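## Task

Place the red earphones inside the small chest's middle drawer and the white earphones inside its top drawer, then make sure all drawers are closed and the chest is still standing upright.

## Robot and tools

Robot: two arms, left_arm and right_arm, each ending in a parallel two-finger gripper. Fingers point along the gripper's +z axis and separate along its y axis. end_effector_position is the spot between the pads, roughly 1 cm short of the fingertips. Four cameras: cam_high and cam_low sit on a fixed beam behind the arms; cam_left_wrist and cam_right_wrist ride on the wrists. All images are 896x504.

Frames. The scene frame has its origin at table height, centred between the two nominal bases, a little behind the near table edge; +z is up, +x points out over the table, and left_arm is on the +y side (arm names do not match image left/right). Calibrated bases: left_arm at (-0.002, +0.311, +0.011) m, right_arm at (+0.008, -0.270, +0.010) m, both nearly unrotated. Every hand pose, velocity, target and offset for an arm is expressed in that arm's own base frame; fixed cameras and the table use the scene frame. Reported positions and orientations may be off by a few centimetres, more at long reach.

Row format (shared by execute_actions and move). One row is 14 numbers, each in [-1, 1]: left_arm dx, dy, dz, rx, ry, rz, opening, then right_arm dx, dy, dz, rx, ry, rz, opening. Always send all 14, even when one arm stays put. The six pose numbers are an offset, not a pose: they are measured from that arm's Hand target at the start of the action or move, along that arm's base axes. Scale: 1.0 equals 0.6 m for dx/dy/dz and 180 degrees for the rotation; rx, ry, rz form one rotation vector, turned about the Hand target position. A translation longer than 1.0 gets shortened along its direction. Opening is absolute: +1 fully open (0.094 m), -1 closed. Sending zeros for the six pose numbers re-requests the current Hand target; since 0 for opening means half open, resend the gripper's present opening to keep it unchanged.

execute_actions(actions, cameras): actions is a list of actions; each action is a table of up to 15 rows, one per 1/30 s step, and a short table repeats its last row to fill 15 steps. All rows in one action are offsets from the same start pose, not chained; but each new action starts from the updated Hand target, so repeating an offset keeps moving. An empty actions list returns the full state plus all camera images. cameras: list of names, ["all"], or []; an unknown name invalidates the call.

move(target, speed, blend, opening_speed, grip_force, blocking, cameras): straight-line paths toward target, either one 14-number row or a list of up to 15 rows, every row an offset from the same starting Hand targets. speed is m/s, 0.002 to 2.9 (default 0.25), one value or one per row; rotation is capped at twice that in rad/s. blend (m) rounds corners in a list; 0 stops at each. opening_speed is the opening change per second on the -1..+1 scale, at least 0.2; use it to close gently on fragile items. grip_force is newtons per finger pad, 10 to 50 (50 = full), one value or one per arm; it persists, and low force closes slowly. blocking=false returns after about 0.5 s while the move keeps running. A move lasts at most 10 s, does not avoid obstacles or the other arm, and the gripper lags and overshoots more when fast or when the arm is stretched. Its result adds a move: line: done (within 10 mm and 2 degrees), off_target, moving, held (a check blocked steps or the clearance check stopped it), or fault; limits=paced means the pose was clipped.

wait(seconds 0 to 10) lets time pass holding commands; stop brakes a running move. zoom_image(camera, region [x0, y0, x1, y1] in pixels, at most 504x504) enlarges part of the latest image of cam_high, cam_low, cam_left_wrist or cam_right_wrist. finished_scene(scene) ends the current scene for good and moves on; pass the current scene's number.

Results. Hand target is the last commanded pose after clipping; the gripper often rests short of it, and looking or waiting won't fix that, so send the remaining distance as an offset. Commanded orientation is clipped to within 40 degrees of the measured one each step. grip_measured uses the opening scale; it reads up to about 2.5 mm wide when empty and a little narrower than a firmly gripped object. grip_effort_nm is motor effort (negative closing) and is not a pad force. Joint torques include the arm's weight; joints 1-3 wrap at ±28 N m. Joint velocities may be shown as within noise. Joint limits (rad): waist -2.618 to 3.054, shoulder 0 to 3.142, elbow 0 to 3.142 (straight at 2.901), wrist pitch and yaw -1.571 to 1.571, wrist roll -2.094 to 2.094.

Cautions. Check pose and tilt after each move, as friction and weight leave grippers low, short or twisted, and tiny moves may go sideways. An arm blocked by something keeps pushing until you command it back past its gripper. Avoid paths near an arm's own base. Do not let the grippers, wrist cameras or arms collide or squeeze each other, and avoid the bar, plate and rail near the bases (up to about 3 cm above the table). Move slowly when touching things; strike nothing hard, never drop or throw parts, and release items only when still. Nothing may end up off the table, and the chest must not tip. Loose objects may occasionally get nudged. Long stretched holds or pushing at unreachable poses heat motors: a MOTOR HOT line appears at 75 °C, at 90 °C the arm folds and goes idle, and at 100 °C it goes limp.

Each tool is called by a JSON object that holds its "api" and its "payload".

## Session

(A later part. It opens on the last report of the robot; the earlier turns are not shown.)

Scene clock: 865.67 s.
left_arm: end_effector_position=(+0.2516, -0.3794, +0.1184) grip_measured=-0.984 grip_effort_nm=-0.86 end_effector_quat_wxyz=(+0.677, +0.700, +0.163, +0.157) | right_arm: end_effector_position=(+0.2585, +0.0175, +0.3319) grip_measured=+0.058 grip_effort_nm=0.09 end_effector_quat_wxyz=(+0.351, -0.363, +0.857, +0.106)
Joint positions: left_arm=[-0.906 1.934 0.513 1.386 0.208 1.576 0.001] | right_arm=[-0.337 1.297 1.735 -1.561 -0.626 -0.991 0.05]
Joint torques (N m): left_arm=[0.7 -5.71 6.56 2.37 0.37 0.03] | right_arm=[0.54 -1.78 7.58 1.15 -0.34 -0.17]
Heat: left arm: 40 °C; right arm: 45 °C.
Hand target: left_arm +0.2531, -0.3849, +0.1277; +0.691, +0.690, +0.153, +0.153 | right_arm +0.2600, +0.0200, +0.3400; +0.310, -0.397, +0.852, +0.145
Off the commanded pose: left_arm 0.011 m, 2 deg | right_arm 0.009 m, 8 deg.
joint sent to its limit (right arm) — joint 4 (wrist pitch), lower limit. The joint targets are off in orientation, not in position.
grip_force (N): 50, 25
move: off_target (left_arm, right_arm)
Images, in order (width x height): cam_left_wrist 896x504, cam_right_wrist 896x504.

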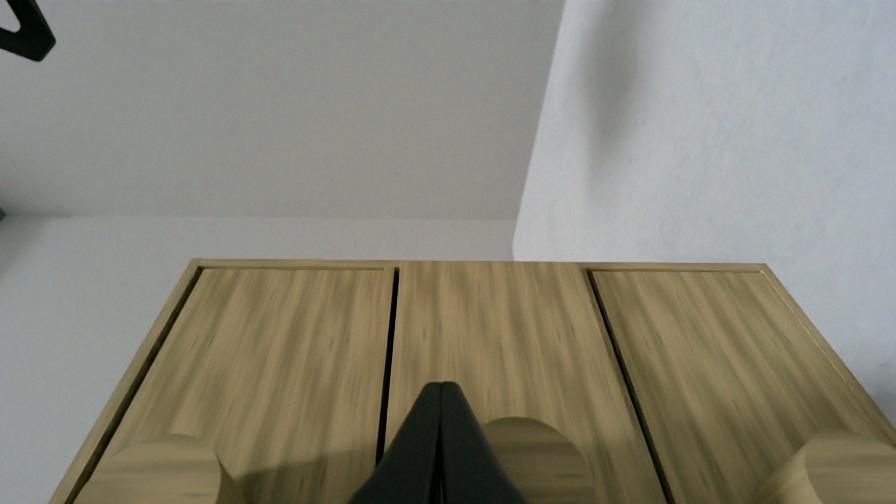

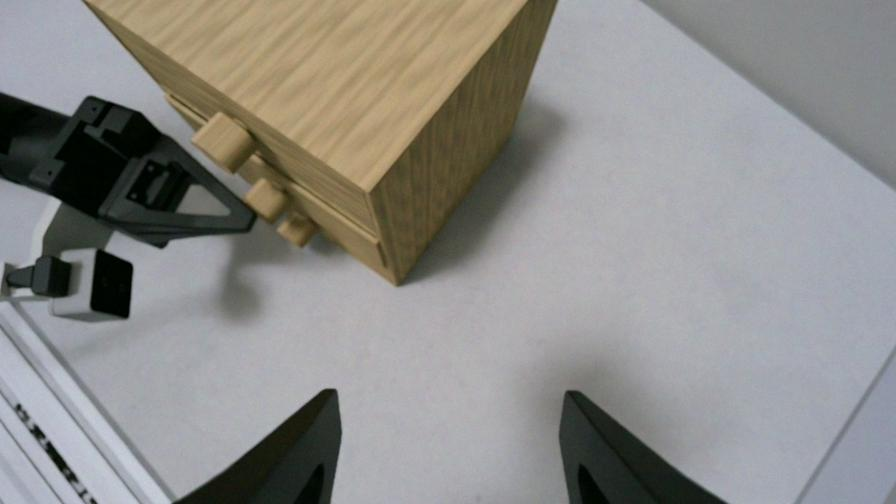

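{"api": "move", "payload": {"target": [0.026, 0.0045, 0, 0, 0, 0, -1, 0, 0, 0, 0, 0, 0, 0.06], "speed": 0.05, "cameras": ["cam_right_wrist", "cam_left_wrist"]}}

Scene clock: 870.37 s.
left_arm: end_effector_position=(+0.2685, -0.3765, +0.1214) grip_measured=-0.984 grip_effort_nm=-0.86 end_effector_quat_wxyz=(+0.680, +0.696, +0.163, +0.159) | right_arm: end_effector_position=(+0.2585, +0.0175, +0.3319) grip_measured=+0.058 grip_effort_nm=0.09 end_effector_quat_wxyz=(+0.351, -0.363, +0.857, +0.106)
Joint positions: left_arm=[-0.856 1.95 0.548 1.378 0.254 1.576 0.001] | right_arm=[-0.337 1.297 1.735 -1.561 -0.626 -0.991 0.05]
Joint torques (N m): left_arm=[0.43 -5.94 6.49 2.26 0.33 0] | right_arm=[0.35 -1.89 7.73 1.17 -0.3 -0.15]
Motor temperatures (°C): left_arm=[23 37 36 42 25 27 26] | right_arm=[24 29 45 32 27 26 25]
Heat: left arm: 42 °C; right arm: 45 °C.
Hand target: left_arm +0.2688, -0.3822, +0.1278; +0.691, +0.690, +0.153, +0.153 | right_arm +0.2600, +0.0200, +0.3400; +0.310, -0.397, +0.852, +0.145
Off the commanded pose: left_arm 0.008 m, 2 deg | right_arm 0.009 m, 8 deg.
joint sent to its limit (right arm) — joint 4 (wrist pitch), lower limit. The joint targets are off in orientation, not in position.
grip_force (N): 50, 25
move: off_target (right_arm)
Images, in order (width x height): cam_left_wrist 896x504, cam_right_wrist 896x504.

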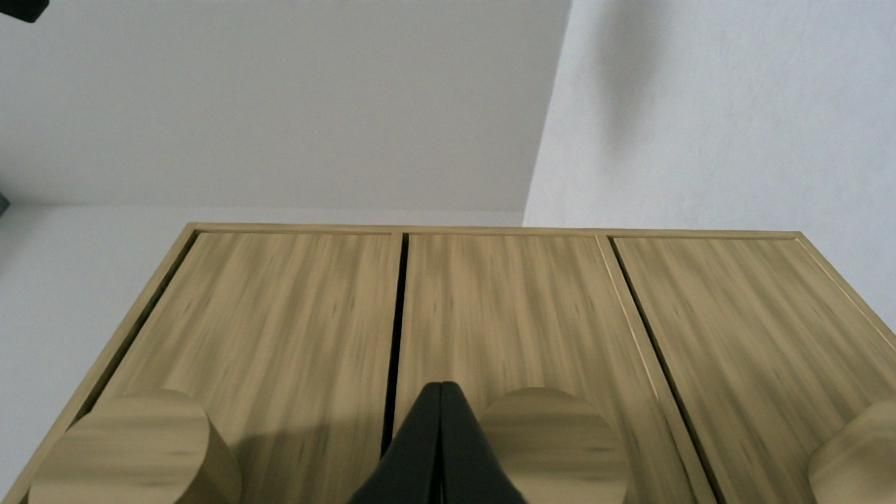

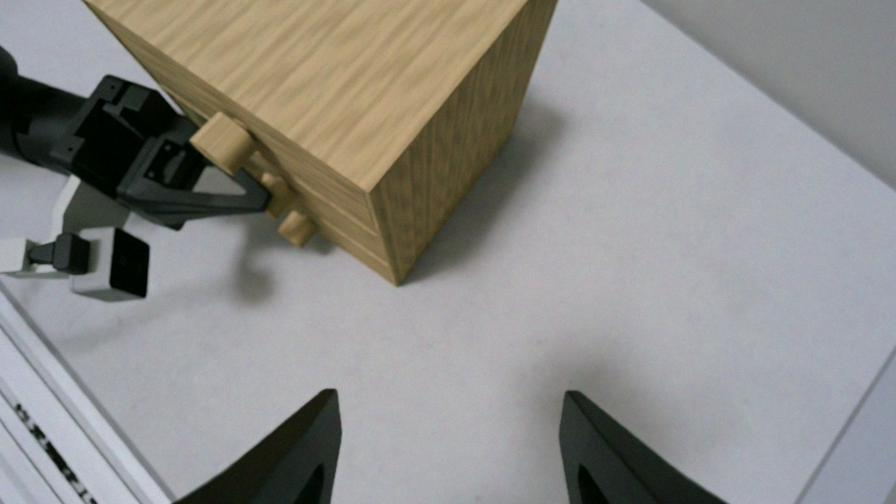

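{"api": "move", "payload": {"target": [-0.16, -0.03, 0.05, 0, 0, 0.1, -1, 0, 0, 0, 0, 0, 0, 0.06], "speed": 0.2, "cameras": ["all"]}}

Scene clock: 877.37 s.
left_arm: end_effector_position=(+0.1731, -0.3946, +0.1397) grip_measured=-0.984 grip_effort_nm=-0.86 end_effector_quat_wxyz=(+0.641, +0.674, +0.255, +0.264) | right_arm: end_effector_position=(+0.2585, +0.0175, +0.3319) grip_measured=+0.058 grip_effort_nm=0.09 end_effector_quat_wxyz=(+0.351, -0.363, +0.857, +0.106)
Joint positions: left_arm=[-1.371 1.793 0.483 1.265 -0.553 1.576 0.001] | right_arm=[-0.337 1.297 1.735 -1.561 -0.626 -0.991 0.05]
Joint torques (N m): left_arm=[-0.16 -7.86 7.3 2.11 0.03 0.01] | right_arm=[0.5 -1.84 7.65 1.15 -0.28 -0.17]
Heat: left arm: 42 °C; right arm: 45 °C.
Hand target: left_arm +0.1727, -0.4002, +0.1576; +0.658, +0.658, +0.259, +0.259 | right_arm +0.2600, +0.0200, +0.3400; +0.310, -0.397, +0.852, +0.145
Off the commanded pose: left_arm 0.019 m, 3 deg | right_arm 0.009 m, 8 deg.
joint sent to its limit (right arm) — joint 4 (wrist pitch), lower limit. The joint targets are off in orientation, not in position.
grip_force (N): 50, 25
move: off_target (left_arm, right_arm)

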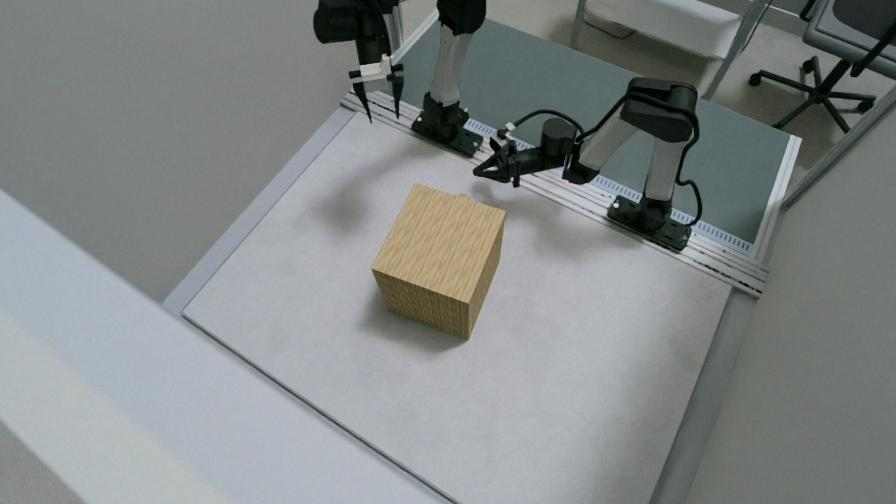

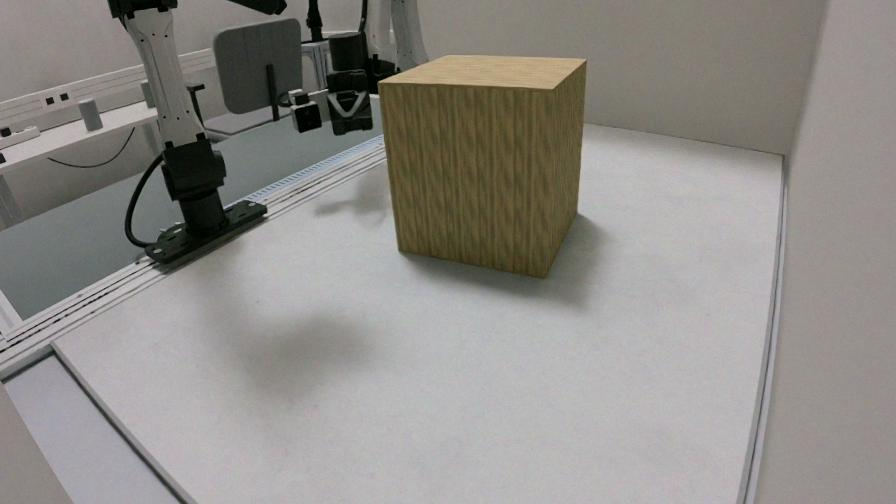

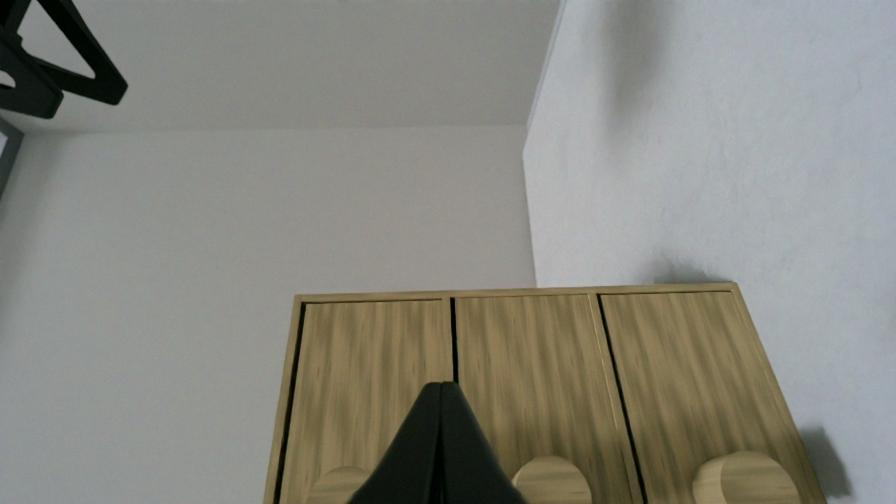

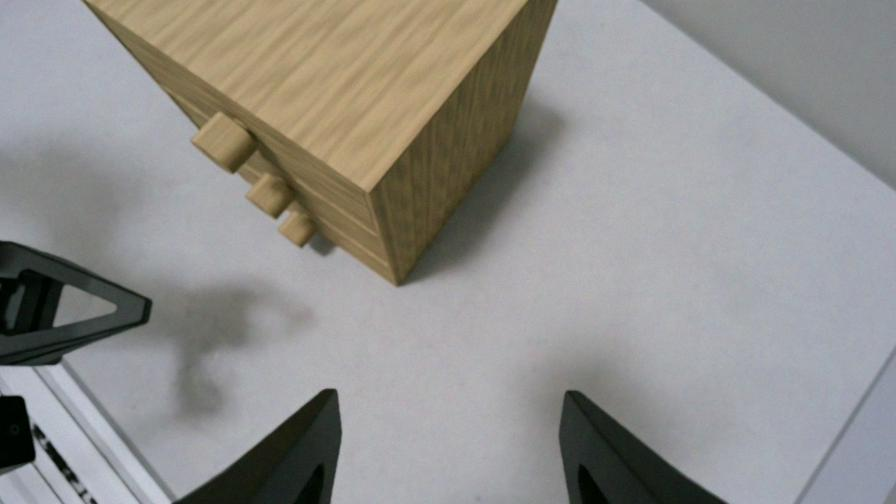

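{"api": "zoom_image", "payload": {"camera": "cam_right_wrist", "region": [150, 70, 420, 300]}}

{"api": "zoom_image", "payload": {"camera": "cam_left_wrist", "region": [250, 270, 840, 504]}}

Scaled by 1.867 from the camera's 896x504 image, which has a finer 1280x720 frame.

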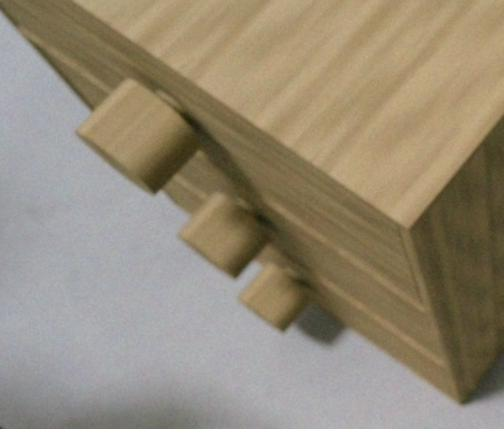

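Region (250, 270, 840, 504) is 590x234 pixels. A region can be at most 504 by 504 pixels.

{"api": "zoom_image", "payload": {"camera": "cam_left_wrist", "region": [270, 280, 560, 504]}}

{"api": "zoom_image", "payload": {"camera": "cam_left_wrist", "region": [540, 280, 830, 504]}}

Scaled by 1.738 from the camera's 896x504 image, which has a finer 1280x720 frame.

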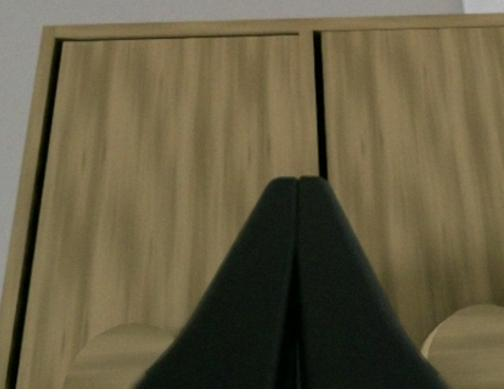

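Scaled by 1.738 from the camera's 896x504 image, which has a finer 1280x720 frame.

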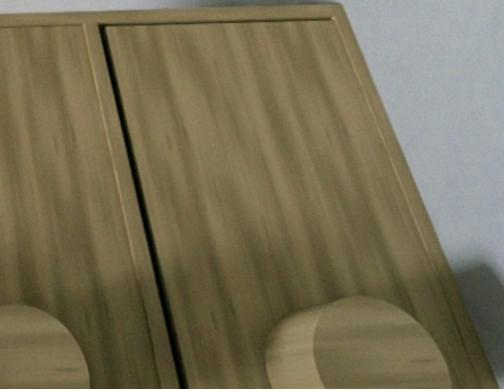

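{"api": "finished_scene", "payload": {"scene": 2}}

The scene is finished: the task was done.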